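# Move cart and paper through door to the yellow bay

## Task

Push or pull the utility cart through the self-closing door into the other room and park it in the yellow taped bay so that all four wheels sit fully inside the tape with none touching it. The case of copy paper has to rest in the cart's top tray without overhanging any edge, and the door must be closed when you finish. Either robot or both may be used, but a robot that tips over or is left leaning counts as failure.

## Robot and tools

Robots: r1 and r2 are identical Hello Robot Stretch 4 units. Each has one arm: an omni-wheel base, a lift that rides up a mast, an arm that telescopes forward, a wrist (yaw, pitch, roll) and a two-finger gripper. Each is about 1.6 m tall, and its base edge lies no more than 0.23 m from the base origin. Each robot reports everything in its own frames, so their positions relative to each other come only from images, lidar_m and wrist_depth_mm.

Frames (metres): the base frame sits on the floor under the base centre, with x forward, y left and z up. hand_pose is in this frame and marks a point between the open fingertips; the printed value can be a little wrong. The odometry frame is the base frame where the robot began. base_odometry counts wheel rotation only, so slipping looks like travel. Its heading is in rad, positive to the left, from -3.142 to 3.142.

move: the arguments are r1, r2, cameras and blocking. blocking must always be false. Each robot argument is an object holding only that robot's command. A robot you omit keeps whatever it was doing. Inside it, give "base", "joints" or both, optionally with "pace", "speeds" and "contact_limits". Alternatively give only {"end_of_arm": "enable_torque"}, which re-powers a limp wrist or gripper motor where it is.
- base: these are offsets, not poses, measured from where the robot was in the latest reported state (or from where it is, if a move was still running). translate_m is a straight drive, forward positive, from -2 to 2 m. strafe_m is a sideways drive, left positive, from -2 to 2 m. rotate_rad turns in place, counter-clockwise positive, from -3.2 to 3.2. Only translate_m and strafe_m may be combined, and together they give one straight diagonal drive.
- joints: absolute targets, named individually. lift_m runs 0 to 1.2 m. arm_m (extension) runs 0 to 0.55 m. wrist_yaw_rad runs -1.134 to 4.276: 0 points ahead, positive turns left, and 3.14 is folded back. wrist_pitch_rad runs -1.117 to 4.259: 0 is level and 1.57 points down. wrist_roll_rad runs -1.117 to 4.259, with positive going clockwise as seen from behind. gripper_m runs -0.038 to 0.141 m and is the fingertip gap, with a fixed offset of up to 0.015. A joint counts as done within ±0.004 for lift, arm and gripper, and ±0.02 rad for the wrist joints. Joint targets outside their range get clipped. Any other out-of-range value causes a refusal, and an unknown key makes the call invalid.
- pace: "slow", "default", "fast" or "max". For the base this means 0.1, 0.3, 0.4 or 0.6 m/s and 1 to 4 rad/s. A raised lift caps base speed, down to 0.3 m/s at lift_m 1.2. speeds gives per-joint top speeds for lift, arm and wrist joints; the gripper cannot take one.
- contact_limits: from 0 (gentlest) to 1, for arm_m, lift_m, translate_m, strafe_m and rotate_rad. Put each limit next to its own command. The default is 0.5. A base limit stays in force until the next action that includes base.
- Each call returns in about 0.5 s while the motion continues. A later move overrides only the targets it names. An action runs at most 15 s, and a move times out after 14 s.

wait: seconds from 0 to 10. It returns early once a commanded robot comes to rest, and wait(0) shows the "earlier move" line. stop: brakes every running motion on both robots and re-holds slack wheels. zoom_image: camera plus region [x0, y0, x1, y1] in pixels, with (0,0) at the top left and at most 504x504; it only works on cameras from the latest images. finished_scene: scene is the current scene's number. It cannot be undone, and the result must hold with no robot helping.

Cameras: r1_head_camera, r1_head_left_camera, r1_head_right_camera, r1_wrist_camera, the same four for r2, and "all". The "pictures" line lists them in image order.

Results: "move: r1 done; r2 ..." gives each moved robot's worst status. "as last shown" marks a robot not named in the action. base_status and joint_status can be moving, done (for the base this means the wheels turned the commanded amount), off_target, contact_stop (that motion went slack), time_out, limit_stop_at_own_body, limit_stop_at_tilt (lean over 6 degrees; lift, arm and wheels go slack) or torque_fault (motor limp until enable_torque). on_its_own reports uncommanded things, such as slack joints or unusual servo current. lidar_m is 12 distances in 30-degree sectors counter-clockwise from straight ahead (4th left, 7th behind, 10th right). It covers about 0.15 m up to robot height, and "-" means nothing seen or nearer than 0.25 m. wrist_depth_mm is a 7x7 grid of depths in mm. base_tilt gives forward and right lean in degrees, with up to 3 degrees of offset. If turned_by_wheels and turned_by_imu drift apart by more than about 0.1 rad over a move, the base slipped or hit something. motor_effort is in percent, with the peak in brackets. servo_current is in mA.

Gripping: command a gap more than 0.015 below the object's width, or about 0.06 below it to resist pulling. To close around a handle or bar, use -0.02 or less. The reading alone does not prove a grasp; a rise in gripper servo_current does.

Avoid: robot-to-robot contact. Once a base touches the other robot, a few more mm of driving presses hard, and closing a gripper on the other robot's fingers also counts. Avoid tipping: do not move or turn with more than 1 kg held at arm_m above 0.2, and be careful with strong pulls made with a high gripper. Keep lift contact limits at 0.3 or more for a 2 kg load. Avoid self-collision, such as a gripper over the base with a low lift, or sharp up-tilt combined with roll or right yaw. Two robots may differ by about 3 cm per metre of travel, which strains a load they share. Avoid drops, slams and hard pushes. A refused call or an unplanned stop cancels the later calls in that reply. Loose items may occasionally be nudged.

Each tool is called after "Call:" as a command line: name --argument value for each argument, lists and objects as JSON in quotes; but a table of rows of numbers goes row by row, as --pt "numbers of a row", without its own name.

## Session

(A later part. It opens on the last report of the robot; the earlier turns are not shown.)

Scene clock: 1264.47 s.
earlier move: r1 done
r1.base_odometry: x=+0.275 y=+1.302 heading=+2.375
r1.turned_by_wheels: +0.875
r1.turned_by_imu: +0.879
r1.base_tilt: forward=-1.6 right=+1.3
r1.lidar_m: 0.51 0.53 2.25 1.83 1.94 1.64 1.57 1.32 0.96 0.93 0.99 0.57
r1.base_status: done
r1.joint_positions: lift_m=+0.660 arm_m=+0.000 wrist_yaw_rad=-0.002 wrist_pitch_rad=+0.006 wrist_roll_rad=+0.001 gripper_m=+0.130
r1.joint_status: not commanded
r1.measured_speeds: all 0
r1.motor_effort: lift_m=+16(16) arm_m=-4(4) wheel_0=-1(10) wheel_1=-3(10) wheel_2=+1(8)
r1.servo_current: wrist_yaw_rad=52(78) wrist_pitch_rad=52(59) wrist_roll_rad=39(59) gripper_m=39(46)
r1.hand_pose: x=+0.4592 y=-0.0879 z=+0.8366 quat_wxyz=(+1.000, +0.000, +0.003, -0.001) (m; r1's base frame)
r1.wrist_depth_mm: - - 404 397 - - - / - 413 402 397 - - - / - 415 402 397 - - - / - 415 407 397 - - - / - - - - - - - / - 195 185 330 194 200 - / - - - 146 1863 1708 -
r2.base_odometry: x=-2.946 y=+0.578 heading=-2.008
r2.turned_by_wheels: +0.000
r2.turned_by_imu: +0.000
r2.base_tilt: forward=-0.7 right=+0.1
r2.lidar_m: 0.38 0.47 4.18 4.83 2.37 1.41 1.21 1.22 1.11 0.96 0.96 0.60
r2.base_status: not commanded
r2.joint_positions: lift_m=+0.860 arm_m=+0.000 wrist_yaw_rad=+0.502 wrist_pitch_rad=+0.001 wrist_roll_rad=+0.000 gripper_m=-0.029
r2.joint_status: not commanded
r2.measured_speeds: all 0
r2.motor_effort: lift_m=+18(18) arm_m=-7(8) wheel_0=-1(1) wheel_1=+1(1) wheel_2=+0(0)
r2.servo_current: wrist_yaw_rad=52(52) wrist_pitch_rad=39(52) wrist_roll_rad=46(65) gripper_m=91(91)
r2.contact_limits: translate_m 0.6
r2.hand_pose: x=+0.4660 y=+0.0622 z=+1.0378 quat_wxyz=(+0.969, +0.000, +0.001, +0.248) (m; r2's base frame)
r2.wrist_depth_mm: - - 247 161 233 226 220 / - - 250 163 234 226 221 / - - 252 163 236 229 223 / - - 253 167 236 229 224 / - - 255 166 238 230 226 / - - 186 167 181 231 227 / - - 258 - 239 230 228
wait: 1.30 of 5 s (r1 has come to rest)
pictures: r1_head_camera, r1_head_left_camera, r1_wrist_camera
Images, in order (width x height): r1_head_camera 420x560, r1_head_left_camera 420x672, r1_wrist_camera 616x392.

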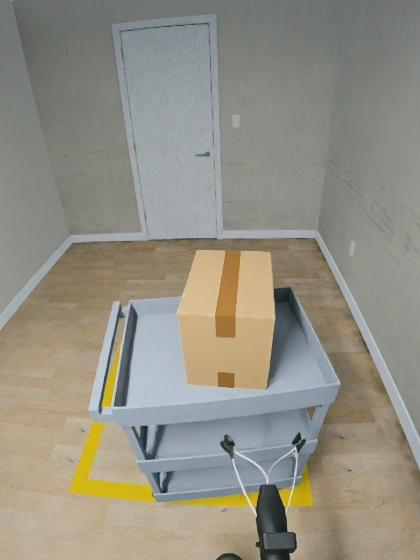

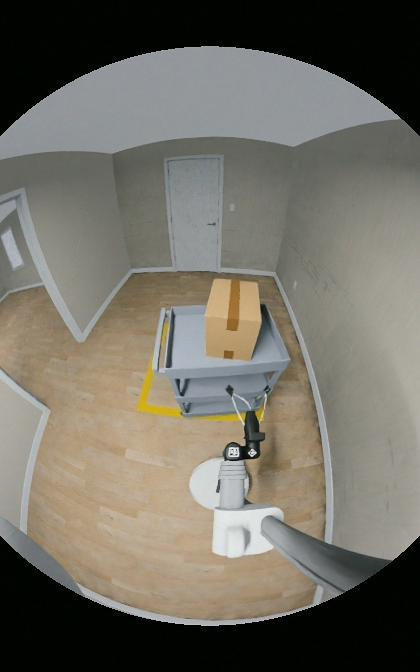

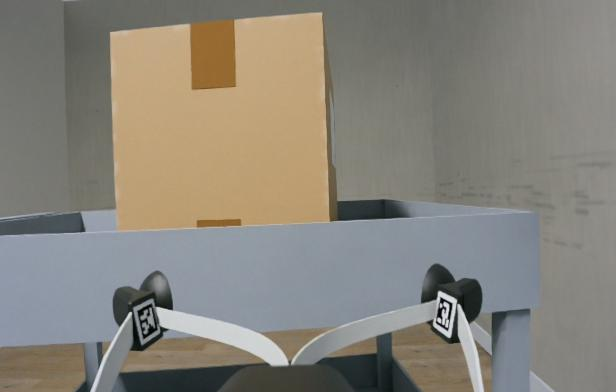

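Call:
move --blocking false --r1 '{"base":{"strafe_m":0.09},"contact_limits":{"strafe_m":0.2}}' --cameras '[]'

Call:
wait --seconds 4 --cameras '[]'

Call:
move --blocking false --r1 '{"base":{"translate_m":0.34},"pace":"slow","contact_limits":{"translate_m":0.4}}' --cameras '[]'

Call:
wait --seconds 6 --cameras '["r1_head_camera","r1_head_left_camera","r1_wrist_camera"]'

Call:
zoom_image --camera "r1_head_left_camera" --region '[110, 260, 350, 480]'

Scene clock: 1287.90 s.
move: r1 moving
r1.base_odometry: x=+0.250 y=+1.276 heading=+2.374
r1.turned_by_wheels: +0.000
r1.turned_by_imu: +0.000
r1.base_tilt: forward=-1.6 right=+1.3
r1.lidar_m: 0.52 0.52 2.19 1.81 1.92 1.61 1.56 1.36 1.01 0.95 1.01 0.58
r1.base_status: strafe_m moving
r1.joint_positions: lift_m=+0.660 arm_m=+0.000 wrist_yaw_rad=-0.002 wrist_pitch_rad=+0.006 wrist_roll_rad=+0.001 gripper_m=+0.130
r1.joint_status: not commanded
r1.measured_speeds: translate_m=+0.000 strafe_m=+0.141 rotate_rad=-0.001 lift_m=+0.000 arm_m=+0.000 wrist_yaw_rad=+0.000 wrist_pitch_rad=+0.000 wrist_roll_rad=+0.000
r1.motor_effort: lift_m=+16(16) arm_m=-4(4) wheel_0=-9(11) wheel_1=+9(10) wheel_2=+0(1)
r1.servo_current: wrist_yaw_rad=39(52) wrist_pitch_rad=52(52) wrist_roll_rad=33(52) gripper_m=39(46)
r1.contact_limits: strafe_m 0.2
r1.hand_pose: x=+0.4592 y=-0.0879 z=+0.8366 quat_wxyz=(+1.000, +0.000, +0.003, -0.001) (m; r1's base frame)
r1.wrist_depth_mm: - - 407 399 - - - / - - 404 399 - - - / - - 407 399 - - - / - - 410 402 - - - / - - - - - - - / - 195 183 329 194 201 - / - 1921 - 146 1708 1756 -
r2: as last shown
r2.base_tilt: forward=-0.7 right=+0.0
r2.lidar_m: 0.39 0.45 4.18 4.86 2.34 1.41 1.20 1.21 1.09 0.97 0.95 0.61
r2.motor_effort: lift_m=+18(18) arm_m=-7(8) wheel_0=+0(1) wheel_1=+0(0) wheel_2=+0(0)
r2.servo_current: wrist_yaw_rad=65(65) wrist_pitch_rad=39(46) wrist_roll_rad=39(52) gripper_m=85(91)
r2.contact_limits: translate_m 0.6
r2.wrist_depth_mm: - - 250 161 233 225 220 / - - 251 163 234 227 222 / - - 251 163 236 229 223 / - - 253 167 237 229 224 / - - 255 166 239 230 226 / - - 185 167 181 231 227 / - - 259 - 239 231 229
pictures: none
No camera images: "cameras" was empty.

Scene clock: 1288.80 s.
earlier move: r1 done
r1.base_odometry: x=+0.213 y=+1.238 heading=+2.374
r1.turned_by_wheels: +0.000
r1.turned_by_imu: +0.000
r1.base_tilt: forward=-1.6 right=+1.3
r1.lidar_m: 0.51 0.51 2.19 1.75 1.83 1.63 1.56 1.45 1.07 1.02 1.06 0.57
r1.base_status: done
r1.joint_positions: lift_m=+0.660 arm_m=+0.000 wrist_yaw_rad=-0.002 wrist_pitch_rad=+0.006 wrist_roll_rad=+0.001 gripper_m=+0.130
r1.joint_status: not commanded
r1.measured_speeds: all 0
r1.motor_effort: lift_m=+16(16) arm_m=-4(4) wheel_0=+0(11) wheel_1=-1(10) wheel_2=+0(1)
r1.servo_current: wrist_yaw_rad=46(72) wrist_pitch_rad=46(52) wrist_roll_rad=59(65) gripper_m=39(52)
r1.contact_limits: strafe_m 0.2
r1.hand_pose: x=+0.4592 y=-0.0879 z=+0.8366 quat_wxyz=(+1.000, +0.000, +0.003, -0.001) (m; r1's base frame)
r1.wrist_depth_mm: - - - 402 397 - - / - - 413 397 394 - - / - - 413 407 399 - - / - - 418 404 399 - - / - - - - - - - / - 195 184 320 193 201 - / - 715 1921 146 798 1863 -
r2.base_odometry: x=-2.946 y=+0.578 heading=-2.008
r2.turned_by_wheels: +0.000
r2.turned_by_imu: +0.000
r2.base_tilt: forward=-0.7 right=+0.1
r2.lidar_m: 0.40 0.46 4.18 4.84 2.36 1.38 1.20 1.22 1.12 0.95 0.97 0.62
r2.base_status: not commanded
r2.joint_positions: lift_m=+0.860 arm_m=+0.000 wrist_yaw_rad=+0.502 wrist_pitch_rad=+0.001 wrist_roll_rad=+0.000 gripper_m=-0.029
r2.joint_status: not commanded
r2.measured_speeds: all 0
r2.motor_effort: lift_m=+18(18) arm_m=-7(8) wheel_0=+0(1) wheel_1=+0(0) wheel_2=+0(0)
r2.servo_current: wrist_yaw_rad=39(65) wrist_pitch_rad=39(46) wrist_roll_rad=59(59) gripper_m=91(91)
r2.contact_limits: translate_m 0.6
r2.hand_pose: x=+0.4660 y=+0.0622 z=+1.0378 quat_wxyz=(+0.969, +0.000, +0.001, +0.248) (m; r2's base frame)
r2.wrist_depth_mm: - - 249 161 232 226 220 / - - 250 163 235 227 222 / - - 252 163 236 228 223 / - - 253 167 236 230 224 / - - 255 165 238 231 226 / - - 186 167 181 231 227 / - - 258 - 239 231 228
wait: 0.90 of 4 s (r1 has come to rest)
pictures: none
No camera images: "cameras" was empty.

Scene clock: 1289.30 s.
move: r1 moving
r1.base_odometry: x=+0.204 y=+1.246 heading=+2.375
r1.turned_by_wheels: +0.000
r1.turned_by_imu: +0.000
r1.base_tilt: forward=-1.6 right=+1.3
r1.lidar_m: 0.50 0.50 2.17 1.75 1.86 1.62 1.58 1.42 1.05 1.01 1.06 0.55
r1.base_status: translate_m moving
r1.joint_positions: lift_m=+0.660 arm_m=+0.000 wrist_yaw_rad=-0.002 wrist_pitch_rad=+0.006 wrist_roll_rad=+0.001 gripper_m=+0.130
r1.joint_status: not commanded
r1.measured_speeds: translate_m=+0.049 strafe_m=-0.001 rotate_rad=+0.000 lift_m=+0.000 arm_m=+0.000 wrist_yaw_rad=+0.000 wrist_pitch_rad=+0.000 wrist_roll_rad=+0.000
r1.motor_effort: lift_m=+16(16) arm_m=-4(4) wheel_0=+4(8) wheel_1=+5(5) wheel_2=-4(6)
r1.servo_current: wrist_yaw_rad=59(59) wrist_pitch_rad=59(59) wrist_roll_rad=52(59) gripper_m=39(46)
r1.contact_limits: translate_m 0.4
r1.hand_pose: x=+0.4592 y=-0.0879 z=+0.8366 quat_wxyz=(+1.000, +0.000, +0.003, -0.001) (m; r1's base frame)
r1.wrist_depth_mm: - - 404 392 387 - - / - - 399 394 382 - - / - - 399 394 384 - - / - - 404 394 387 - - / - - - - - - - / - 195 185 307 189 201 - / 1863 707 1921 146 798 1808 -
r2: as last shown
r2.lidar_m: 0.39 0.46 4.18 4.84 2.37 1.40 1.21 1.20 1.11 0.95 0.96 0.61
r2.motor_effort: lift_m=+18(18) arm_m=-7(8) wheel_0=+0(0) wheel_1=+0(0) wheel_2=+0(0)
r2.servo_current: wrist_yaw_rad=39(65) wrist_pitch_rad=46(46) wrist_roll_rad=46(59) gripper_m=91(91)
r2.contact_limits: translate_m 0.6
r2.wrist_depth_mm: - - 249 161 233 226 220 / - - 250 163 235 227 221 / - - 251 163 236 228 223 / - - 253 167 238 230 224 / - - 255 166 238 230 225 / - - 185 167 181 231 227 / - - 258 - 240 231 227
pictures: none
No camera images: "cameras" was empty.

Scene clock: 1293.50 s.
earlier move: r1 done
r1.base_odometry: x=-0.032 y=+1.473 heading=+2.375
r1.turned_by_wheels: +0.000
r1.turned_by_imu: +0.000
r1.base_tilt: forward=-1.6 right=+1.3
r1.lidar_m: 0.48 0.68 2.00 1.73 1.83 1.98 1.88 1.44 1.05 1.02 0.51 0.48
r1.base_status: done
r1.joint_positions: lift_m=+0.660 arm_m=+0.000 wrist_yaw_rad=-0.003 wrist_pitch_rad=+0.006 wrist_roll_rad=+0.001 gripper_m=+0.130
r1.joint_status: not commanded
r1.measured_speeds: all 0
r1.motor_effort: lift_m=+16(16) arm_m=+5(5) wheel_0=+5(10) wheel_1=+1(10) wheel_2=-4(14)
r1.servo_current: wrist_yaw_rad=33(65) wrist_pitch_rad=46(59) wrist_roll_rad=46(72) gripper_m=39(52)
r1.contact_limits: translate_m 0.4
r1.hand_pose: x=+0.4589 y=-0.0884 z=+0.8367 quat_wxyz=(+1.000, +0.000, +0.003, -0.002) (m; r1's base frame)
r1.wrist_depth_mm: - - - 384 327 291 - / - - - 389 325 296 496 / - - - 389 329 297 402 / - - - 389 330 300 477 / - - - - - - - / - 203 183 - 187 196 - / 1983 1808 1983 146 253 229 -
r2.base_odometry: x=-2.946 y=+0.578 heading=-2.008
r2.turned_by_wheels: +0.000
r2.turned_by_imu: +0.001
r2.base_tilt: forward=-0.7 right=+0.1
r2.lidar_m: 0.38 0.46 4.17 4.84 2.36 1.40 1.21 1.21 1.13 0.94 0.96 0.62
r2.base_status: not commanded
r2.joint_positions: lift_m=+0.860 arm_m=+0.000 wrist_yaw_rad=+0.502 wrist_pitch_rad=+0.001 wrist_roll_rad=+0.000 gripper_m=-0.029
r2.joint_status: not commanded
r2.measured_speeds: all 0
r2.motor_effort: lift_m=+18(19) arm_m=-7(8) wheel_0=+0(1) wheel_1=+0(1) wheel_2=+0(1)
r2.servo_current: wrist_yaw_rad=46(65) wrist_pitch_rad=39(46) wrist_roll_rad=46(59) gripper_m=91(98)
r2.contact_limits: translate_m 0.6
r2.hand_pose: x=+0.4660 y=+0.0622 z=+1.0378 quat_wxyz=(+0.969, +0.000, +0.001, +0.248) (m; r2's base frame)
r2.wrist_depth_mm: - - 249 162 233 225 219 / - - 251 163 235 227 222 / - - 252 163 236 228 223 / - - 253 167 237 229 224 / - - 254 166 239 230 226 / - - 186 167 180 232 227 / - - 258 - 239 231 229
wait: 4.20 of 6 s (r1 has come to rest)
pictures: r1_head_camera, r1_head_left_camera, r1_wrist_camera
Images, in order (width x height): r1_head_camera 420x560, r1_head_left_camera 420x672, r1_wrist_camera 616x392.

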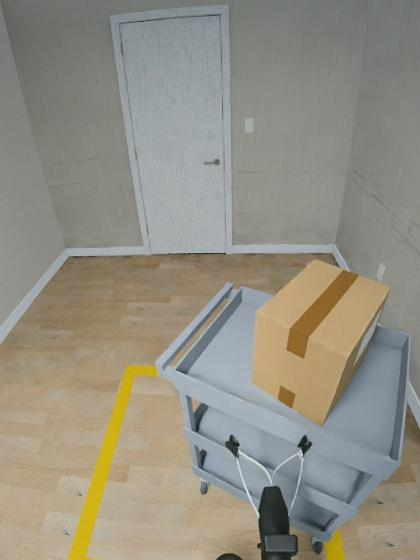

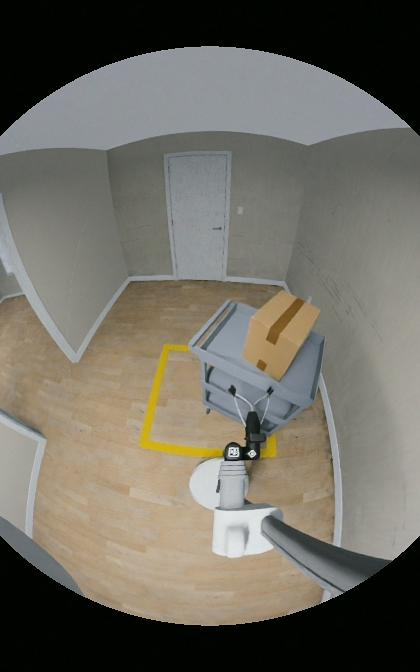

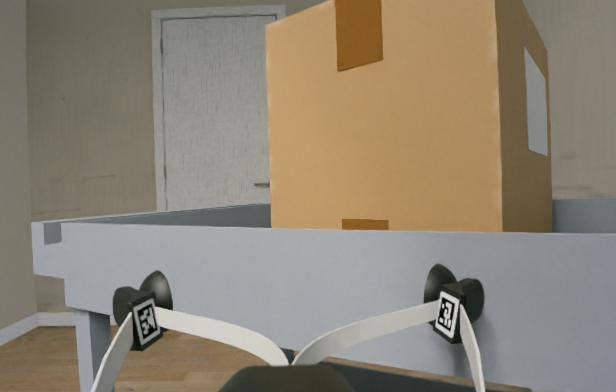

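Scaled by 2.100 from the camera's 420x672 image, which has a finer 600x960 frame.

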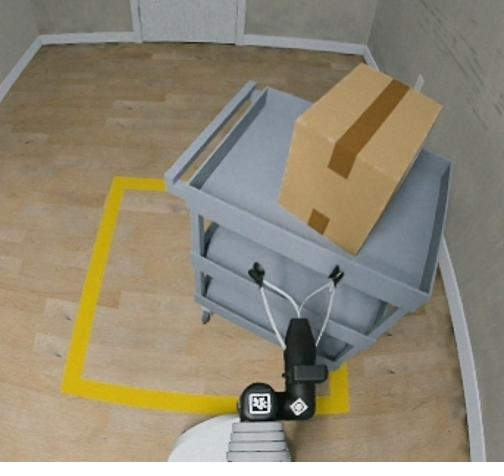

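Call:
move --blocking false --r1 '{"base":{"translate_m":-0.08},"pace":"slow"}' --cameras '[]'

Call:
wait --seconds 4 --cameras '[]'

Call:
move --blocking false --r1 '{"base":{"strafe_m":-0.13},"contact_limits":{"strafe_m":0.2}}' --cameras '[]'

Call:
wait --seconds 4 --cameras '[]'

Call:
move --blocking false --r1 '{"base":{"translate_m":0.2},"pace":"slow","contact_limits":{"translate_m":0.4}}' --cameras '[]'

Call:
wait --seconds 6 --cameras '["r1_head_camera","r1_head_left_camera","r1_wrist_camera"]'

Call:
zoom_image --camera "r1_head_left_camera" --region '[110, 260, 350, 480]'

Scene clock: 1302.87 s.
move: r1 moving
r1.base_odometry: x=-0.023 y=+1.465 heading=+2.374
r1.turned_by_wheels: +0.000
r1.turned_by_imu: -0.001
r1.base_tilt: forward=-1.6 right=+1.2
r1.lidar_m: 0.49 0.69 2.00 1.74 1.83 1.96 1.89 1.47 1.06 1.01 0.52 0.49
r1.base_status: translate_m moving
r1.joint_positions: lift_m=+0.660 arm_m=+0.000 wrist_yaw_rad=-0.003 wrist_pitch_rad=+0.006 wrist_roll_rad=+0.001 gripper_m=+0.130
r1.joint_status: not commanded
r1.measured_speeds: translate_m=-0.048 strafe_m=+0.000 rotate_rad=+0.001 lift_m=+0.000 arm_m=+0.000 wrist_yaw_rad=+0.000 wrist_pitch_rad=+0.000 wrist_roll_rad=+0.000
r1.motor_effort: lift_m=+16(16) arm_m=+5(5) wheel_0=-5(6) wheel_1=-3(5) wheel_2=+5(6)
r1.servo_current: wrist_yaw_rad=59(59) wrist_pitch_rad=46(59) wrist_roll_rad=52(65) gripper_m=33(46)
r1.hand_pose: x=+0.4590 y=-0.0882 z=+0.8367 quat_wxyz=(+1.000, +0.000, +0.003, -0.001) (m; r1's base frame)
r1.wrist_depth_mm: - - - 392 334 300 - / - - - 397 334 301 - / - - - 399 336 304 512 / - - - 399 340 304 512 / - - - - - - - / - 204 185 - 189 189 - / - 1808 1983 142 257 236 -
r2: as last shown
r2.turned_by_imu: +0.000
r2.lidar_m: 0.40 0.47 4.14 4.83 2.37 1.42 1.21 1.21 1.12 0.97 0.97 0.61
r2.motor_effort: lift_m=+18(18) arm_m=-7(8) wheel_0=+0(1) wheel_1=+0(0) wheel_2=+0(0)
r2.servo_current: wrist_yaw_rad=39(65) wrist_pitch_rad=39(39) wrist_roll_rad=52(59) gripper_m=91(91)
r2.contact_limits: translate_m 0.6
r2.wrist_depth_mm: - - 248 161 234 225 220 / - - 251 163 234 227 221 / - - 252 163 236 229 223 / - - 253 167 237 229 224 / - - 256 166 238 230 226 / - - 186 167 181 230 227 / - - 258 - 239 231 227
pictures: none
No camera images: "cameras" was empty.

Scene clock: 1304.43 s.
earlier move: r1 done
r1.base_odometry: x=+0.025 y=+1.418 heading=+2.374
r1.turned_by_wheels: +0.000
r1.turned_by_imu: +0.000
r1.base_tilt: forward=-1.6 right=+1.3
r1.lidar_m: 0.56 0.79 2.03 1.74 1.84 1.89 1.82 1.45 1.06 1.02 1.08 0.54
r1.base_status: done
r1.joint_positions: lift_m=+0.660 arm_m=+0.000 wrist_yaw_rad=-0.003 wrist_pitch_rad=+0.006 wrist_roll_rad=+0.001 gripper_m=+0.130
r1.joint_status: not commanded
r1.measured_speeds: all 0
r1.motor_effort: lift_m=+16(16) arm_m=+5(5) wheel_0=-3(7) wheel_1=-4(5) wheel_2=+3(7)
r1.servo_current: wrist_yaw_rad=33(65) wrist_pitch_rad=39(59) wrist_roll_rad=52(72) gripper_m=39(46)
r1.hand_pose: x=+0.4590 y=-0.0882 z=+0.8367 quat_wxyz=(+1.000, +0.000, +0.003, -0.001) (m; r1's base frame)
r1.wrist_depth_mm: - - - - 389 370 - / - - - 459 394 402 - / - - - 462 394 430 - / - - - 469 394 427 - / - 484 - - - - - / - 210 389 362 195 197 - / - 1863 - 141 - 1808 -
r2.base_odometry: x=-2.946 y=+0.578 heading=-2.008
r2.turned_by_wheels: +0.000
r2.turned_by_imu: +0.000
r2.base_tilt: forward=-0.7 right=+0.1
r2.lidar_m: 0.41 0.47 4.19 4.87 2.38 1.41 1.23 1.23 1.10 0.96 0.95 0.58
r2.base_status: not commanded
r2.joint_positions: lift_m=+0.860 arm_m=+0.000 wrist_yaw_rad=+0.502 wrist_pitch_rad=+0.001 wrist_roll_rad=+0.000 gripper_m=-0.029
r2.joint_status: not commanded
r2.measured_speeds: all 0
r2.motor_effort: lift_m=+18(18) arm_m=-7(8) wheel_0=+0(1) wheel_1=-1(1) wheel_2=+0(0)
r2.servo_current: wrist_yaw_rad=39(65) wrist_pitch_rad=39(46) wrist_roll_rad=39(65) gripper_m=85(98)
r2.contact_limits: translate_m 0.6
r2.hand_pose: x=+0.4660 y=+0.0622 z=+1.0378 quat_wxyz=(+0.969, +0.000, +0.001, +0.248) (m; r2's base frame)
r2.wrist_depth_mm: - - 248 162 233 225 220 / - - 250 163 234 227 222 / - - 253 163 236 229 223 / - - 253 167 237 229 224 / - - 256 166 239 231 225 / - - 186 167 181 232 228 / - - 259 - 239 230 229
wait: 1.57 of 4 s (r1 has come to rest)
pictures: none
No camera images: "cameras" was empty.

Scene clock: 1304.93 s.
move: r1 moving
r1.base_odometry: x=+0.050 y=+1.444 heading=+2.374
r1.turned_by_wheels: +0.000
r1.turned_by_imu: +0.000
r1.base_tilt: forward=-1.6 right=+1.3
r1.lidar_m: 0.55 0.75 2.08 1.77 1.89 1.90 1.81 1.40 1.00 0.98 1.03 0.52
r1.base_status: strafe_m moving
r1.joint_positions: lift_m=+0.660 arm_m=+0.000 wrist_yaw_rad=-0.003 wrist_pitch_rad=+0.006 wrist_roll_rad=+0.001 gripper_m=+0.130
r1.joint_status: not commanded
r1.measured_speeds: translate_m=-0.001 strafe_m=-0.140 rotate_rad=+0.004 lift_m=+0.000 arm_m=+0.000 wrist_yaw_rad=+0.000 wrist_pitch_rad=+0.000 wrist_roll_rad=+0.000
r1.motor_effort: lift_m=+16(16) arm_m=+5(5) wheel_0=+11(11) wheel_1=-11(11) wheel_2=+0(2)
r1.servo_current: wrist_yaw_rad=46(59) wrist_pitch_rad=52(52) wrist_roll_rad=52(59) gripper_m=46(52)
r1.contact_limits: strafe_m 0.2
r1.hand_pose: x=+0.4590 y=-0.0882 z=+0.8367 quat_wxyz=(+1.000, +0.000, +0.003, -0.001) (m; r1's base frame)
r1.wrist_depth_mm: - - - - 368 427 - / - - - 442 370 455 - / - - - 449 373 452 - / - - - 442 375 449 627 / - - - - - - - / - 210 373 343 189 196 - / - 1921 1983 146 - 1808 263
r2: as last shown
r2.lidar_m: 0.39 0.48 4.17 4.86 2.34 1.40 1.22 1.22 1.13 0.95 0.97 0.61
r2.motor_effort: lift_m=+18(18) arm_m=-7(8) wheel_0=+0(0) wheel_1=-1(1) wheel_2=+0(1)
r2.servo_current: wrist_yaw_rad=33(52) wrist_pitch_rad=39(46) wrist_roll_rad=52(59) gripper_m=85(91)
r2.contact_limits: translate_m 0.6
r2.wrist_depth_mm: - - 248 161 234 226 220 / - - 251 163 235 226 222 / - - 252 163 236 229 224 / - - 253 167 237 229 224 / - - 256 166 238 230 225 / - - 186 167 181 231 226 / - - 258 - 240 231 228
pictures: none
No camera images: "cameras" was empty.

Scene clock: 1306.07 s.
earlier move: r1 done
r1.base_odometry: x=+0.116 y=+1.512 heading=+2.374
r1.turned_by_wheels: +0.000
r1.turned_by_imu: -0.001
r1.base_tilt: forward=-1.6 right=+1.3
r1.lidar_m: 0.49 0.69 2.17 1.86 1.99 1.88 1.82 1.26 0.92 0.89 0.96 0.49
r1.base_status: done
r1.joint_positions: lift_m=+0.660 arm_m=+0.000 wrist_yaw_rad=-0.003 wrist_pitch_rad=+0.006 wrist_roll_rad=+0.001 gripper_m=+0.130
r1.joint_status: not commanded
r1.measured_speeds: all 0
r1.motor_effort: lift_m=+16(16) arm_m=+4(5) wheel_0=+0(12) wheel_1=-1(11) wheel_2=+0(2)
r1.servo_current: wrist_yaw_rad=46(65) wrist_pitch_rad=52(52) wrist_roll_rad=59(59) gripper_m=39(52)
r1.contact_limits: strafe_m 0.2
r1.hand_pose: x=+0.4590 y=-0.0882 z=+0.8367 quat_wxyz=(+1.000, +0.000, +0.003, -0.001) (m; r1's base frame)
r1.wrist_depth_mm: - - - 370 - - - / - - 427 373 473 - - / - - 439 373 477 - - / - - 439 373 473 647 - / - - - - - - 215 / 484 202 184 - 189 189 - / 500 1983 854 146 256 236 220
r2.base_odometry: x=-2.946 y=+0.578 heading=-2.008
r2.turned_by_wheels: +0.000
r2.turned_by_imu: +0.000
r2.base_tilt: forward=-0.7 right=+0.0
r2.lidar_m: 0.42 0.48 4.14 4.84 2.38 1.42 1.22 1.21 1.11 0.97 0.95 0.60
r2.base_status: not commanded
r2.joint_positions: lift_m=+0.860 arm_m=+0.000 wrist_yaw_rad=+0.502 wrist_pitch_rad=+0.001 wrist_roll_rad=+0.000 gripper_m=-0.029
r2.joint_status: not commanded
r2.measured_speeds: all 0
r2.motor_effort: lift_m=+18(19) arm_m=-7(8) wheel_0=+1(1) wheel_1=+0(1) wheel_2=+0(1)
r2.servo_current: wrist_yaw_rad=46(59) wrist_pitch_rad=39(46) wrist_roll_rad=33(59) gripper_m=98(98)
r2.contact_limits: translate_m 0.6
r2.hand_pose: x=+0.4660 y=+0.0622 z=+1.0378 quat_wxyz=(+0.969, +0.000, +0.001, +0.248) (m; r2's base frame)
r2.wrist_depth_mm: - - 249 161 233 225 220 / - - 251 163 235 227 221 / - - 253 163 236 228 223 / - - 252 167 236 229 224 / - - 255 166 239 231 225 / - - 185 167 181 232 226 / - - 258 - 239 229 228
wait: 1.13 of 4 s (r1 has come to rest)
pictures: none
No camera images: "cameras" was empty.

Scene clock: 1306.57 s.
move: r1 moving
r1.base_odometry: x=+0.107 y=+1.520 heading=+2.375
r1.turned_by_wheels: +0.000
r1.turned_by_imu: +0.000
r1.base_tilt: forward=-1.6 right=+1.2
r1.lidar_m: 0.49 0.67 2.14 1.85 1.97 1.91 1.83 1.28 0.93 0.89 0.92 0.48
r1.base_status: translate_m moving
r1.joint_positions: lift_m=+0.660 arm_m=+0.000 wrist_yaw_rad=-0.003 wrist_pitch_rad=+0.006 wrist_roll_rad=+0.001 gripper_m=+0.130
r1.joint_status: not commanded
r1.measured_speeds: translate_m=+0.046 strafe_m=+0.002 rotate_rad=-0.002 lift_m=+0.000 arm_m=+0.000 wrist_yaw_rad=+0.000 wrist_pitch_rad=+0.000 wrist_roll_rad=+0.000
r1.motor_effort: lift_m=+16(16) arm_m=+4(5) wheel_0=+6(6) wheel_1=+4(7) wheel_2=-7(7)
r1.servo_current: wrist_yaw_rad=65(65) wrist_pitch_rad=46(52) wrist_roll_rad=46(52) gripper_m=46(46)
r1.contact_limits: translate_m 0.4
r1.hand_pose: x=+0.4590 y=-0.0882 z=+0.8367 quat_wxyz=(+1.000, +0.000, +0.003, -0.001) (m; r1's base frame)
r1.wrist_depth_mm: - - 449 362 - - - / - - 418 364 462 - - / - - 424 362 466 - - / - - 430 359 459 640 - / - - - - - - - / 466 203 184 - 187 190 - / 1808 1921 866 140 252 229 -
r2: as last shown
r2.base_tilt: forward=-0.7 right=+0.1
r2.lidar_m: 0.39 0.48 4.14 4.83 2.37 1.40 1.21 1.23 1.12 0.95 0.96 0.60
r2.motor_effort: lift_m=+18(18) arm_m=-8(8) wheel_0=+0(1) wheel_1=+0(0) wheel_2=+0(0)
r2.servo_current: wrist_yaw_rad=39(46) wrist_pitch_rad=39(46) wrist_roll_rad=52(52) gripper_m=91(91)
r2.contact_limits: translate_m 0.6
r2.wrist_depth_mm: - - 249 161 234 226 220 / - - 251 163 235 226 221 / - - 252 163 236 228 223 / - - 253 167 237 229 224 / - - 255 166 239 231 226 / - - 186 167 181 231 227 / - - 259 - 239 230 228
pictures: none
No camera images: "cameras" was empty.

Scene clock: 1309.37 s.
earlier move: r1 done
r1.base_odometry: x=-0.028 y=+1.650 heading=+2.375
r1.turned_by_wheels: +0.000
r1.turned_by_imu: -0.001
r1.base_tilt: forward=-1.6 right=+1.3
r1.lidar_m: 0.51 0.78 2.06 1.86 1.97 2.08 2.02 1.29 0.93 0.89 0.95 0.45
r1.base_status: done
r1.joint_positions: lift_m=+0.660 arm_m=+0.000 wrist_yaw_rad=-0.002 wrist_pitch_rad=+0.006 wrist_roll_rad=+0.001 gripper_m=+0.130
r1.joint_status: not commanded
r1.measured_speeds: all 0
r1.motor_effort: lift_m=+16(16) arm_m=+4(5) wheel_0=+4(10) wheel_1=+1(7) wheel_2=-2(13)
r1.servo_current: wrist_yaw_rad=52(72) wrist_pitch_rad=39(52) wrist_roll_rad=52(72) gripper_m=46(52)
r1.contact_limits: translate_m 0.4
r1.hand_pose: x=+0.4590 y=-0.0881 z=+0.8367 quat_wxyz=(+1.000, +0.000, +0.003, -0.001) (m; r1's base frame)
r1.wrist_depth_mm: - - - 415 338 402 - / - - - 404 340 421 - / - - - 407 340 424 - / - - - 410 342 424 - / - - - - - - - / - 209 342 301 189 189 - / - 1756 1983 146 254 226 -
r2.base_odometry: x=-2.946 y=+0.578 heading=-2.008
r2.turned_by_wheels: +0.000
r2.turned_by_imu: +0.000
r2.base_tilt: forward=-0.7 right=+0.1
r2.lidar_m: 0.39 0.45 4.13 4.84 2.37 1.43 1.21 1.22 1.13 0.93 0.98 0.61
r2.base_status: not commanded
r2.joint_positions: lift_m=+0.860 arm_m=+0.000 wrist_yaw_rad=+0.502 wrist_pitch_rad=+0.001 wrist_roll_rad=+0.000 gripper_m=-0.029
r2.joint_status: not commanded
r2.measured_speeds: all 0
r2.motor_effort: lift_m=+18(19) arm_m=-7(8) wheel_0=+0(1) wheel_1=+0(1) wheel_2=+0(1)
r2.servo_current: wrist_yaw_rad=52(59) wrist_pitch_rad=33(52) wrist_roll_rad=46(59) gripper_m=85(91)
r2.contact_limits: translate_m 0.6
r2.hand_pose: x=+0.4660 y=+0.0622 z=+1.0378 quat_wxyz=(+0.969, +0.000, +0.001, +0.248) (m; r2's base frame)
r2.wrist_depth_mm: - - 249 161 234 226 220 / - - 250 163 235 226 221 / - - 252 163 237 228 224 / - - 253 167 237 229 224 / - - 256 166 239 230 225 / - - 186 167 181 232 226 / - - 259 - 240 231 228
wait: 2.80 of 6 s (r1 has come to rest)
pictures: r1_head_camera, r1_head_left_camera, r1_wrist_camera
Images, in order (width x height): r1_head_camera 420x560, r1_head_left_camera 420x672, r1_wrist_camera 616x392.

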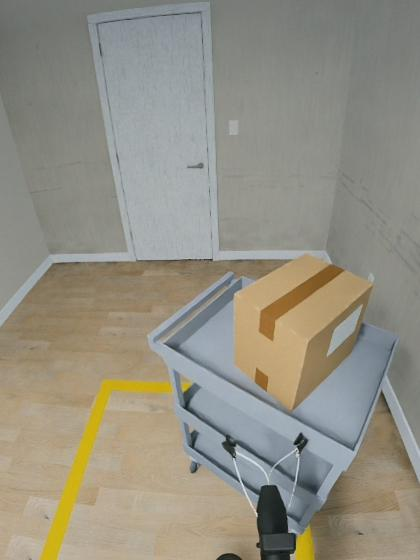

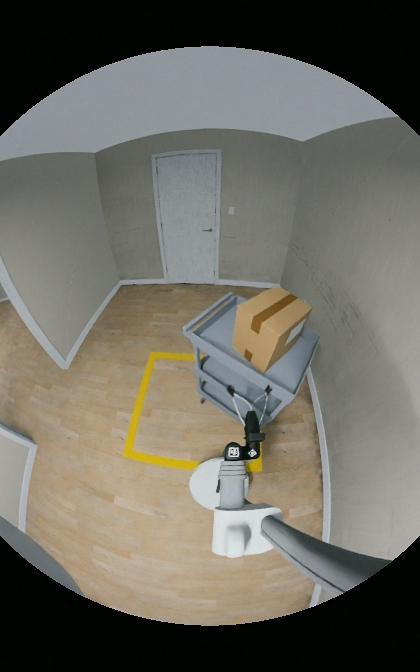

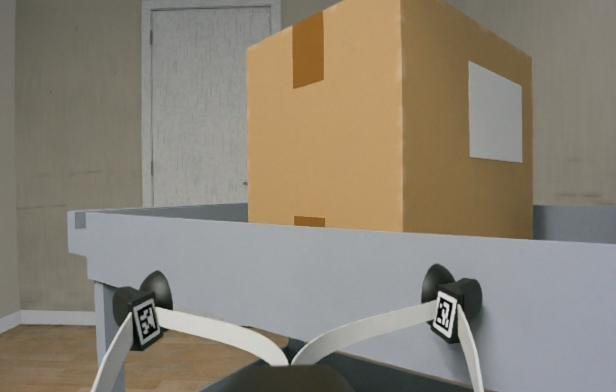

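Scaled by 2.100 from the camera's 420x672 image, which has a finer 600x960 frame.

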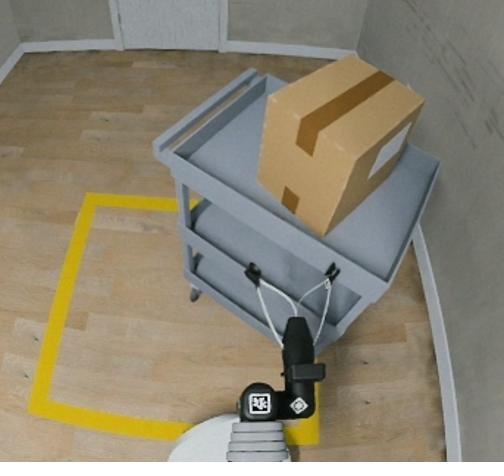

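Call:
move --blocking false --r1 '{"base":{"translate_m":-0.2}}' --cameras '[]'

Call:
wait --seconds 4 --cameras '[]'

Call:
move --blocking false --r1 '{"base":{"strafe_m":0.95},"contact_limits":{"strafe_m":0.2}}' --cameras '[]'

Call:
wait --seconds 8 --cameras '[]'

Call:
move --blocking false --r1 '{"base":{"translate_m":1.4},"joints":{"wrist_roll_rad":1.57},"contact_limits":{"translate_m":0.2}}' --cameras '[]'

Call:
wait --seconds 9 --cameras '[]'

Call:
move --blocking false --r1 '{"base":{"rotate_rad":-1.7}}' --cameras '[]'

Call:
wait --seconds 5 --cameras '["r1_head_camera","r1_head_left_camera","r1_head_right_camera"]'

Scene clock: 1337.23 s.
move: r1 moving
r1.base_odometry: x=-0.006 y=+1.628 heading=+2.374
r1.turned_by_wheels: +0.000
r1.turned_by_imu: +0.000
r1.base_tilt: forward=-1.6 right=+1.3
r1.lidar_m: 0.53 0.79 2.08 1.87 1.97 2.07 1.99 1.26 0.93 0.88 0.95 0.49
r1.base_status: translate_m moving
r1.joint_positions: lift_m=+0.660 arm_m=+0.000 wrist_yaw_rad=-0.002 wrist_pitch_rad=+0.006 wrist_roll_rad=+0.001 gripper_m=+0.130
r1.joint_status: not commanded
r1.measured_speeds: translate_m=-0.124 strafe_m=+0.001 rotate_rad=+0.003 lift_m=+0.000 arm_m=+0.000 wrist_yaw_rad=+0.000 wrist_pitch_rad=+0.000 wrist_roll_rad=+0.000
r1.motor_effort: lift_m=+16(16) arm_m=+4(4) wheel_0=-6(7) wheel_1=-5(7) wheel_2=+9(9)
r1.servo_current: wrist_yaw_rad=46(65) wrist_pitch_rad=52(59) wrist_roll_rad=46(52) gripper_m=39(46)
r1.hand_pose: x=+0.4590 y=-0.0881 z=+0.8367 quat_wxyz=(+1.000, +0.000, +0.003, -0.001) (m; r1's base frame)
r1.wrist_depth_mm: - - - - 366 442 - / - - - 439 366 462 - / - - - 436 366 466 - / - - - 442 370 462 597 / - 539 - - - - - / - 209 375 330 189 189 - / - 1756 1921 141 283 257 -
r2: as last shown
r2.base_tilt: forward=-0.7 right=+0.0
r2.lidar_m: 0.39 0.46 4.15 4.86 2.36 1.42 1.22 1.19 1.11 0.95 0.96 0.62
r2.motor_effort: lift_m=+18(18) arm_m=-7(8) wheel_0=+0(0) wheel_1=+0(0) wheel_2=+0(0)
r2.servo_current: wrist_yaw_rad=46(59) wrist_pitch_rad=39(39) wrist_roll_rad=52(59) gripper_m=85(91)
r2.contact_limits: translate_m 0.6
r2.wrist_depth_mm: - - 249 162 233 227 220 / - - 250 163 234 226 222 / - - 252 164 235 227 224 / - - 254 167 237 229 224 / - - 255 166 239 231 226 / - - 186 167 181 232 227 / - - 258 - 240 230 228
pictures: none
No camera images: "cameras" was empty.

Scene clock: 1338.80 s.
earlier move: r1 done
r1.base_odometry: x=+0.116 y=+1.511 heading=+2.374
r1.turned_by_wheels: +0.000
r1.turned_by_imu: +0.000
r1.base_tilt: forward=-1.6 right=+1.3
r1.lidar_m: 0.65 2.62 2.14 1.86 1.97 1.89 1.84 1.26 0.92 0.89 0.95 0.63
r1.base_status: done
r1.joint_positions: lift_m=+0.660 arm_m=+0.000 wrist_yaw_rad=-0.002 wrist_pitch_rad=+0.006 wrist_roll_rad=+0.001 gripper_m=+0.130
r1.joint_status: not commanded
r1.measured_speeds: all 0
r1.motor_effort: lift_m=+16(16) arm_m=+4(5) wheel_0=-3(8) wheel_1=-1(8) wheel_2=+0(11)
r1.servo_current: wrist_yaw_rad=59(65) wrist_pitch_rad=46(59) wrist_roll_rad=59(65) gripper_m=46(52)
r1.hand_pose: x=+0.4590 y=-0.0881 z=+0.8367 quat_wxyz=(+1.000, +0.000, +0.003, -0.001) (m; r1's base frame)
r1.wrist_depth_mm: - - - - - - - / - - - 621 559 - - / - - - 597 569 691 - / - - - 603 564 683 - / - - - 512 - 368 - / - 210 - - 418 201 - / - 1808 931 141 - - -
r2.base_odometry: x=-2.946 y=+0.578 heading=-2.008
r2.turned_by_wheels: +0.000
r2.turned_by_imu: +0.000
r2.base_tilt: forward=-0.7 right=+0.0
r2.lidar_m: 0.41 0.48 4.14 4.85 2.36 1.40 1.21 1.21 1.11 0.95 0.97 0.57
r2.base_status: not commanded
r2.joint_positions: lift_m=+0.860 arm_m=+0.000 wrist_yaw_rad=+0.502 wrist_pitch_rad=+0.001 wrist_roll_rad=+0.000 gripper_m=-0.029
r2.joint_status: not commanded
r2.measured_speeds: all 0
r2.motor_effort: lift_m=+18(18) arm_m=-8(8) wheel_0=+0(1) wheel_1=+0(1) wheel_2=+0(1)
r2.servo_current: wrist_yaw_rad=52(59) wrist_pitch_rad=39(46) wrist_roll_rad=46(59) gripper_m=91(91)
r2.contact_limits: translate_m 0.6
r2.hand_pose: x=+0.4660 y=+0.0622 z=+1.0378 quat_wxyz=(+0.969, +0.000, +0.001, +0.248) (m; r2's base frame)
r2.wrist_depth_mm: - - 249 161 233 226 220 / - - 250 163 234 227 222 / - - 252 163 236 229 224 / - - 254 167 237 229 224 / - - 255 166 240 230 225 / - - 186 166 181 230 226 / - - 259 - 240 231 228
wait: 1.57 of 4 s (r1 has come to rest)
pictures: none
No camera images: "cameras" was empty.

Scene clock: 1339.30 s.
move: r1 moving
r1.base_odometry: x=+0.090 y=+1.485 heading=+2.374
r1.turned_by_wheels: +0.000
r1.turned_by_imu: +0.000
r1.base_tilt: forward=-1.6 right=+1.3
r1.lidar_m: 0.70 2.57 2.10 1.85 1.95 1.89 1.82 1.31 0.97 0.92 1.00 0.66
r1.base_status: strafe_m moving
r1.joint_positions: lift_m=+0.660 arm_m=+0.000 wrist_yaw_rad=-0.002 wrist_pitch_rad=+0.006 wrist_roll_rad=+0.001 gripper_m=+0.130
r1.joint_status: not commanded
r1.measured_speeds: translate_m=+0.000 strafe_m=+0.141 rotate_rad=+0.001 lift_m=+0.000 arm_m=+0.000 wrist_yaw_rad=+0.000 wrist_pitch_rad=+0.000 wrist_roll_rad=+0.000
r1.motor_effort: lift_m=+16(16) arm_m=+4(5) wheel_0=-10(10) wheel_1=+9(10) wheel_2=+0(2)
r1.servo_current: wrist_yaw_rad=46(65) wrist_pitch_rad=46(52) wrist_roll_rad=46(59) gripper_m=39(52)
r1.contact_limits: strafe_m 0.2
r1.hand_pose: x=+0.4590 y=-0.0881 z=+0.8367 quat_wxyz=(+1.000, +0.000, +0.003, -0.001) (m; r1's base frame)
r1.wrist_depth_mm: - - - - - - - / - - - 676 544 - - / - - - 627 554 668 - / - - - 621 554 668 - / - - - 535 - - 366 / - 210 - - 436 201 - / - 1863 891 141 - - -
r2: as last shown
r2.base_tilt: forward=-0.7 right=+0.1
r2.lidar_m: 0.41 0.47 4.19 4.84 2.37 1.42 1.21 1.21 1.14 0.98 0.97 0.60
r2.motor_effort: lift_m=+18(18) arm_m=-7(8) wheel_0=+0(1) wheel_1=+0(0) wheel_2=+0(0)
r2.servo_current: wrist_yaw_rad=52(59) wrist_pitch_rad=39(46) wrist_roll_rad=39(59) gripper_m=85(91)
r2.contact_limits: translate_m 0.6
r2.wrist_depth_mm: - - 249 162 235 226 220 / - - 250 162 235 227 221 / - - 252 163 236 228 223 / - - 253 167 236 229 224 / - - 255 166 239 231 226 / - - 186 167 181 233 227 / - - 257 - 239 231 228
pictures: none
No camera images: "cameras" was empty.

Scene clock: 1343.30 s.
earlier move: r1 done
r1.base_odometry: x=-0.544 y=+0.828 heading=+2.374
r1.turned_by_wheels: +0.000
r1.turned_by_imu: +0.005
r1.base_tilt: forward=-1.6 right=+1.2
r1.lidar_m: 2.88 1.43 4.29 0.93 1.00 1.39 1.80 1.89 1.92 1.83 1.20 1.18
r1.base_status: done
r1.joint_positions: lift_m=+0.660 arm_m=+0.000 wrist_yaw_rad=-0.002 wrist_pitch_rad=+0.006 wrist_roll_rad=+0.001 gripper_m=+0.130
r1.joint_status: not commanded
r1.measured_speeds: all 0
r1.motor_effort: lift_m=+16(16) arm_m=+4(5) wheel_0=-1(12) wheel_1=+0(11) wheel_2=+1(2)
r1.servo_current: wrist_yaw_rad=59(85) wrist_pitch_rad=46(59) wrist_roll_rad=59(59) gripper_m=39(52)
r1.contact_limits: strafe_m 0.2
r1.hand_pose: x=+0.4590 y=-0.0881 z=+0.8367 quat_wxyz=(+1.000, +0.000, +0.003, -0.001) (m; r1's base frame)
r1.wrist_depth_mm: - - - - - - - / - - - - - - - / - - - - - - - / - - - - - - - / - - - - - - - / - 195 - - - 197 - / - 1808 1921 150 1983 1863 -
r2.base_odometry: x=-2.946 y=+0.578 heading=-2.008
r2.turned_by_wheels: +0.000
r2.turned_by_imu: +0.001
r2.base_tilt: forward=-0.6 right=+0.1
r2.lidar_m: 0.42 0.49 4.15 4.83 2.35 1.40 1.20 1.21 1.11 0.95 0.97 0.61
r2.base_status: not commanded
r2.joint_positions: lift_m=+0.860 arm_m=+0.000 wrist_yaw_rad=+0.502 wrist_pitch_rad=+0.001 wrist_roll_rad=+0.000 gripper_m=-0.029
r2.joint_status: not commanded
r2.measured_speeds: all 0
r2.motor_effort: lift_m=+18(19) arm_m=-7(8) wheel_0=+0(1) wheel_1=+0(1) wheel_2=+0(1)
r2.servo_current: wrist_yaw_rad=52(59) wrist_pitch_rad=46(46) wrist_roll_rad=52(59) gripper_m=85(98)
r2.contact_limits: translate_m 0.6
r2.hand_pose: x=+0.4660 y=+0.0622 z=+1.0378 quat_wxyz=(+0.969, +0.000, +0.001, +0.248) (m; r2's base frame)
r2.wrist_depth_mm: - - 249 161 234 227 220 / - - 251 162 234 227 221 / - - 253 163 236 228 224 / - - 253 167 237 229 224 / - - 256 166 238 230 226 / - - 186 167 181 231 226 / - - 259 - 239 231 227
wait: 4.00 of 8 s (r1 has come to rest)
pictures: none
No camera images: "cameras" was empty.

Scene clock: 1343.80 s.
move: r1 moving
r1.base_odometry: x=-0.567 y=+0.849 heading=+2.375
r1.turned_by_wheels: +0.000
r1.turned_by_imu: +0.000
r1.base_tilt: forward=-1.6 right=+1.3
r1.lidar_m: 2.84 1.40 4.24 0.93 0.99 1.38 1.82 1.97 1.90 1.82 1.17 1.16
r1.base_status: translate_m moving
r1.joint_positions: lift_m=+0.660 arm_m=+0.000 wrist_yaw_rad=-0.002 wrist_pitch_rad=+0.006 wrist_roll_rad=+0.582 gripper_m=+0.130
r1.joint_status: wrist_roll_rad moving
r1.measured_speeds: translate_m=+0.121 strafe_m=+0.000 rotate_rad=+0.004 lift_m=+0.000 arm_m=+0.000 wrist_yaw_rad=+0.000 wrist_pitch_rad=+0.000 wrist_roll_rad=+1.820
r1.motor_effort: lift_m=+16(16) arm_m=+4(4) wheel_0=+4(9) wheel_1=+5(7) wheel_2=-7(10)
r1.servo_current: wrist_yaw_rad=52(59) wrist_pitch_rad=52(52) wrist_roll_rad=72(111) gripper_m=39(46)
r1.contact_limits: translate_m 0.2
r1.hand_pose: x=+0.4590 y=-0.0881 z=+0.8367 quat_wxyz=(+0.958, +0.287, +0.003, -0.002) (m; r1's base frame)
r1.wrist_depth_mm: - - - - - - - / - - - - - - - / - - - - - - - / - - - - - - - / - - - - - - 1708 / - 194 - - - 201 1430 / - - - 147 1661 1366 1205
r2: as last shown
r2.turned_by_imu: +0.000
r2.lidar_m: 0.40 0.47 4.16 4.85 2.35 1.41 1.23 1.23 1.11 0.95 0.96 0.62
r2.motor_effort: lift_m=+18(18) arm_m=-7(7) wheel_0=+0(1) wheel_1=+0(1) wheel_2=+0(0)
r2.servo_current: wrist_yaw_rad=46(59) wrist_pitch_rad=46(46) wrist_roll_rad=33(59) gripper_m=85(91)
r2.contact_limits: translate_m 0.6
r2.wrist_depth_mm: - - 250 162 234 226 220 / - - 250 163 235 227 221 / - - 252 163 236 228 224 / - - 253 167 237 229 224 / - - 255 166 239 231 226 / - - 186 167 181 232 228 / - - 258 - 240 231 228
pictures: none
No camera images: "cameras" was empty.

Scene clock: 1349.47 s.
earlier move: r1 done
r1.base_odometry: x=-1.552 y=+1.799 heading=+2.375
r1.turned_by_wheels: +0.000
r1.turned_by_imu: +0.000
r1.base_tilt: forward=-1.6 right=+1.3
r1.lidar_m: 1.50 1.25 0.92 0.89 0.93 1.58 3.22 2.61 0.80 0.88 1.97 1.54
r1.base_status: done
r1.joint_positions: lift_m=+0.660 arm_m=+0.000 wrist_yaw_rad=-0.002 wrist_pitch_rad=+0.006 wrist_roll_rad=+1.568 gripper_m=+0.130
r1.joint_status: all done
r1.measured_speeds: all 0
r1.motor_effort: lift_m=+16(16) arm_m=+4(5) wheel_0=+2(9) wheel_1=+2(7) wheel_2=+2(10)
r1.servo_current: wrist_yaw_rad=26(78) wrist_pitch_rad=46(59) wrist_roll_rad=39(111) gripper_m=39(52)
r1.contact_limits: translate_m 0.2
r1.hand_pose: x=+0.4590 y=-0.0881 z=+0.8367 quat_wxyz=(+0.708, +0.706, +0.001, -0.003) (m; r1's base frame)
r1.wrist_depth_mm: - - - - - - 1138 / - - - - - 1281 1205 / - - - - - 1308 1160 / - - - - - 1336 1160 / - - - - - - 1138 / - 195 - - 183 195 1229 / - - - 141 - - 1205
r2.base_odometry: x=-2.946 y=+0.578 heading=-2.008
r2.turned_by_wheels: +0.000
r2.turned_by_imu: +0.001
r2.base_tilt: forward=-0.6 right=+0.0
r2.lidar_m: 0.38 0.48 4.13 4.83 2.40 1.39 1.22 1.22 1.12 0.96 0.96 0.60
r2.base_status: not commanded
r2.joint_positions: lift_m=+0.860 arm_m=+0.000 wrist_yaw_rad=+0.502 wrist_pitch_rad=+0.001 wrist_roll_rad=+0.000 gripper_m=-0.029
r2.joint_status: not commanded
r2.measured_speeds: all 0
r2.motor_effort: lift_m=+18(19) arm_m=-7(8) wheel_0=+0(1) wheel_1=+0(1) wheel_2=+0(1)
r2.servo_current: wrist_yaw_rad=46(59) wrist_pitch_rad=39(46) wrist_roll_rad=39(65) gripper_m=85(98)
r2.contact_limits: translate_m 0.6
r2.hand_pose: x=+0.4660 y=+0.0622 z=+1.0378 quat_wxyz=(+0.969, +0.000, +0.001, +0.248) (m; r2's base frame)
r2.wrist_depth_mm: - - 249 162 233 226 220 / - - 251 163 235 228 222 / - - 254 163 236 229 224 / - - 253 167 237 229 223 / - - 256 166 239 230 225 / - - 186 167 181 231 227 / - - 259 - 240 230 228
wait: 5.67 of 9 s (r1 has come to rest)
pictures: none
No camera images: "cameras" was empty.

Scene clock: 1349.97 s.
move: r1 moving
r1.base_odometry: x=-1.552 y=+1.799 heading=+2.122
r1.turned_by_wheels: -0.253
r1.turned_by_imu: -0.254
r1.base_tilt: forward=-1.6 right=+1.3
r1.lidar_m: 1.49 1.52 1.02 0.89 0.89 1.61 2.02 3.19 0.76 0.79 1.88 1.71
r1.base_status: rotate_rad moving
r1.joint_positions: lift_m=+0.660 arm_m=+0.000 wrist_yaw_rad=-0.002 wrist_pitch_rad=+0.006 wrist_roll_rad=+1.568 gripper_m=+0.130
r1.joint_status: not commanded
r1.measured_speeds: translate_m=+0.001 strafe_m=+0.000 rotate_rad=-0.971 lift_m=+0.000 arm_m=+0.000 wrist_yaw_rad=+0.000 wrist_pitch_rad=+0.000 wrist_roll_rad=+0.000
r1.motor_effort: lift_m=+16(16) arm_m=+4(4) wheel_0=+9(9) wheel_1=+6(7) wheel_2=+7(7)
r1.servo_current: wrist_yaw_rad=26(65) wrist_pitch_rad=46(52) wrist_roll_rad=59(59) gripper_m=39(46)
r1.hand_pose: x=+0.4590 y=-0.0881 z=+0.8367 quat_wxyz=(+0.708, +0.706, +0.001, -0.003) (m; r1's base frame)
r1.wrist_depth_mm: - - - - - - 1160 / - - - - - - 1182 / - - - - - 1430 1205 / - - - - - 1308 1205 / - - - - - 1308 1182 / - 195 - - 187 199 1229 / - - - 141 - - 1138
r2: as last shown
r2.turned_by_imu: +0.000
r2.base_tilt: forward=-0.7 right=+0.0
r2.lidar_m: 0.40 0.47 4.16 4.85 2.34 1.40 1.21 1.20 1.12 0.95 0.96 0.60
r2.motor_effort: lift_m=+18(18) arm_m=-7(8) wheel_0=+0(0) wheel_1=+0(0) wheel_2=+0(0)
r2.servo_current: wrist_yaw_rad=46(59) wrist_pitch_rad=33(39) wrist_roll_rad=46(59) gripper_m=91(91)
r2.contact_limits: translate_m 0.6
r2.wrist_depth_mm: - - 248 162 234 225 220 / - - 250 163 235 227 222 / - - 251 163 236 229 224 / - - 253 167 237 229 223 / - - 256 166 239 230 225 / - - 186 167 181 232 226 / - - 259 - 240 231 228
pictures: none
No camera images: "cameras" was empty.

Scene clock: 1351.60 s.
earlier move: r1 done
r1.base_odometry: x=-1.552 y=+1.799 heading=+0.675
r1.turned_by_wheels: -1.447
r1.turned_by_imu: -1.455
r1.base_tilt: forward=-1.6 right=+1.3
r1.lidar_m: 0.81 1.91 1.62 1.50 1.44 0.96 0.89 0.91 1.61 2.73 2.97 0.77
r1.base_status: done
r1.joint_positions: lift_m=+0.660 arm_m=+0.000 wrist_yaw_rad=-0.002 wrist_pitch_rad=+0.006 wrist_roll_rad=+1.568 gripper_m=+0.130
r1.joint_status: not commanded
r1.measured_speeds: all 0
r1.motor_effort: lift_m=+16(16) arm_m=+4(4) wheel_0=+3(11) wheel_1=+1(9) wheel_2=+0(8)
r1.servo_current: wrist_yaw_rad=59(65) wrist_pitch_rad=46(59) wrist_roll_rad=46(65) gripper_m=33(46)
r1.hand_pose: x=+0.4590 y=-0.0881 z=+0.8367 quat_wxyz=(+0.708, +0.706, +0.001, -0.003) (m; r1's base frame)
r1.wrist_depth_mm: - - - - - 1576 - / - - 854 574 585 585 591 / - - 831 609 - 621 - / - - 931 668 - 676 - / - - - 661 - 741 - / - 195 - 699 184 199 1205 / - - - 140 - 177 1205
r2.base_odometry: x=-2.946 y=+0.578 heading=-2.008
r2.turned_by_wheels: +0.000
r2.turned_by_imu: +0.000
r2.base_tilt: forward=-0.7 right=+0.1
r2.lidar_m: 0.39 0.47 4.16 4.84 2.36 1.42 1.19 1.21 1.11 0.95 0.96 0.62
r2.base_status: not commanded
r2.joint_positions: lift_m=+0.860 arm_m=+0.000 wrist_yaw_rad=+0.502 wrist_pitch_rad=+0.001 wrist_roll_rad=+0.000 gripper_m=-0.029
r2.joint_status: not commanded
r2.measured_speeds: all 0
r2.motor_effort: lift_m=+18(19) arm_m=-7(8) wheel_0=+0(0) wheel_1=+0(0) wheel_2=+0(1)
r2.servo_current: wrist_yaw_rad=46(59) wrist_pitch_rad=39(46) wrist_roll_rad=46(59) gripper_m=91(91)
r2.contact_limits: translate_m 0.6
r2.hand_pose: x=+0.4660 y=+0.0622 z=+1.0378 quat_wxyz=(+0.969, +0.000, +0.001, +0.248) (m; r2's base frame)
r2.wrist_depth_mm: - - 250 162 234 225 220 / - - 251 163 235 228 222 / - - 252 163 236 229 224 / - - 253 167 237 230 224 / - - 256 166 238 230 226 / - - 185 167 181 232 227 / - - 258 - 239 230 229
wait: 1.63 of 5 s (r1 has come to rest)
pictures: r1_head_camera, r1_head_left_camera, r1_head_right_camera
Images, in order (width x height): r1_head_camera 420x560, r1_head_left_camera 420x672, r1_head_right_camera 420x672.

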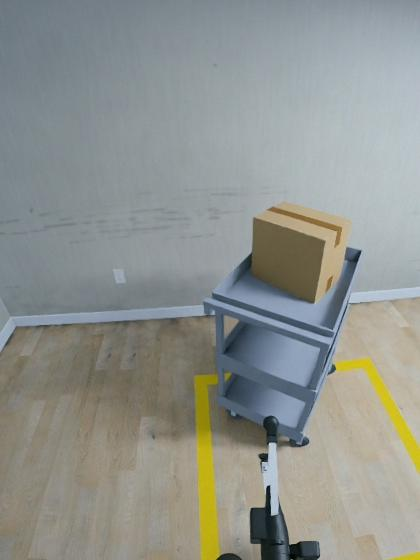

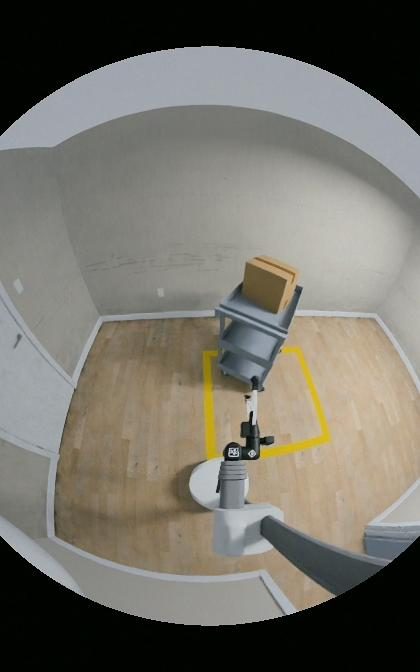

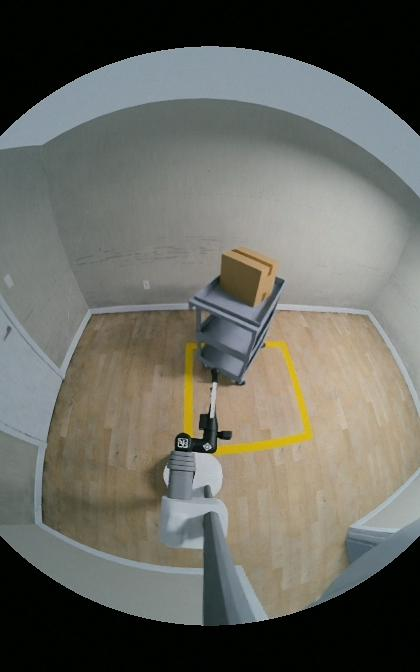

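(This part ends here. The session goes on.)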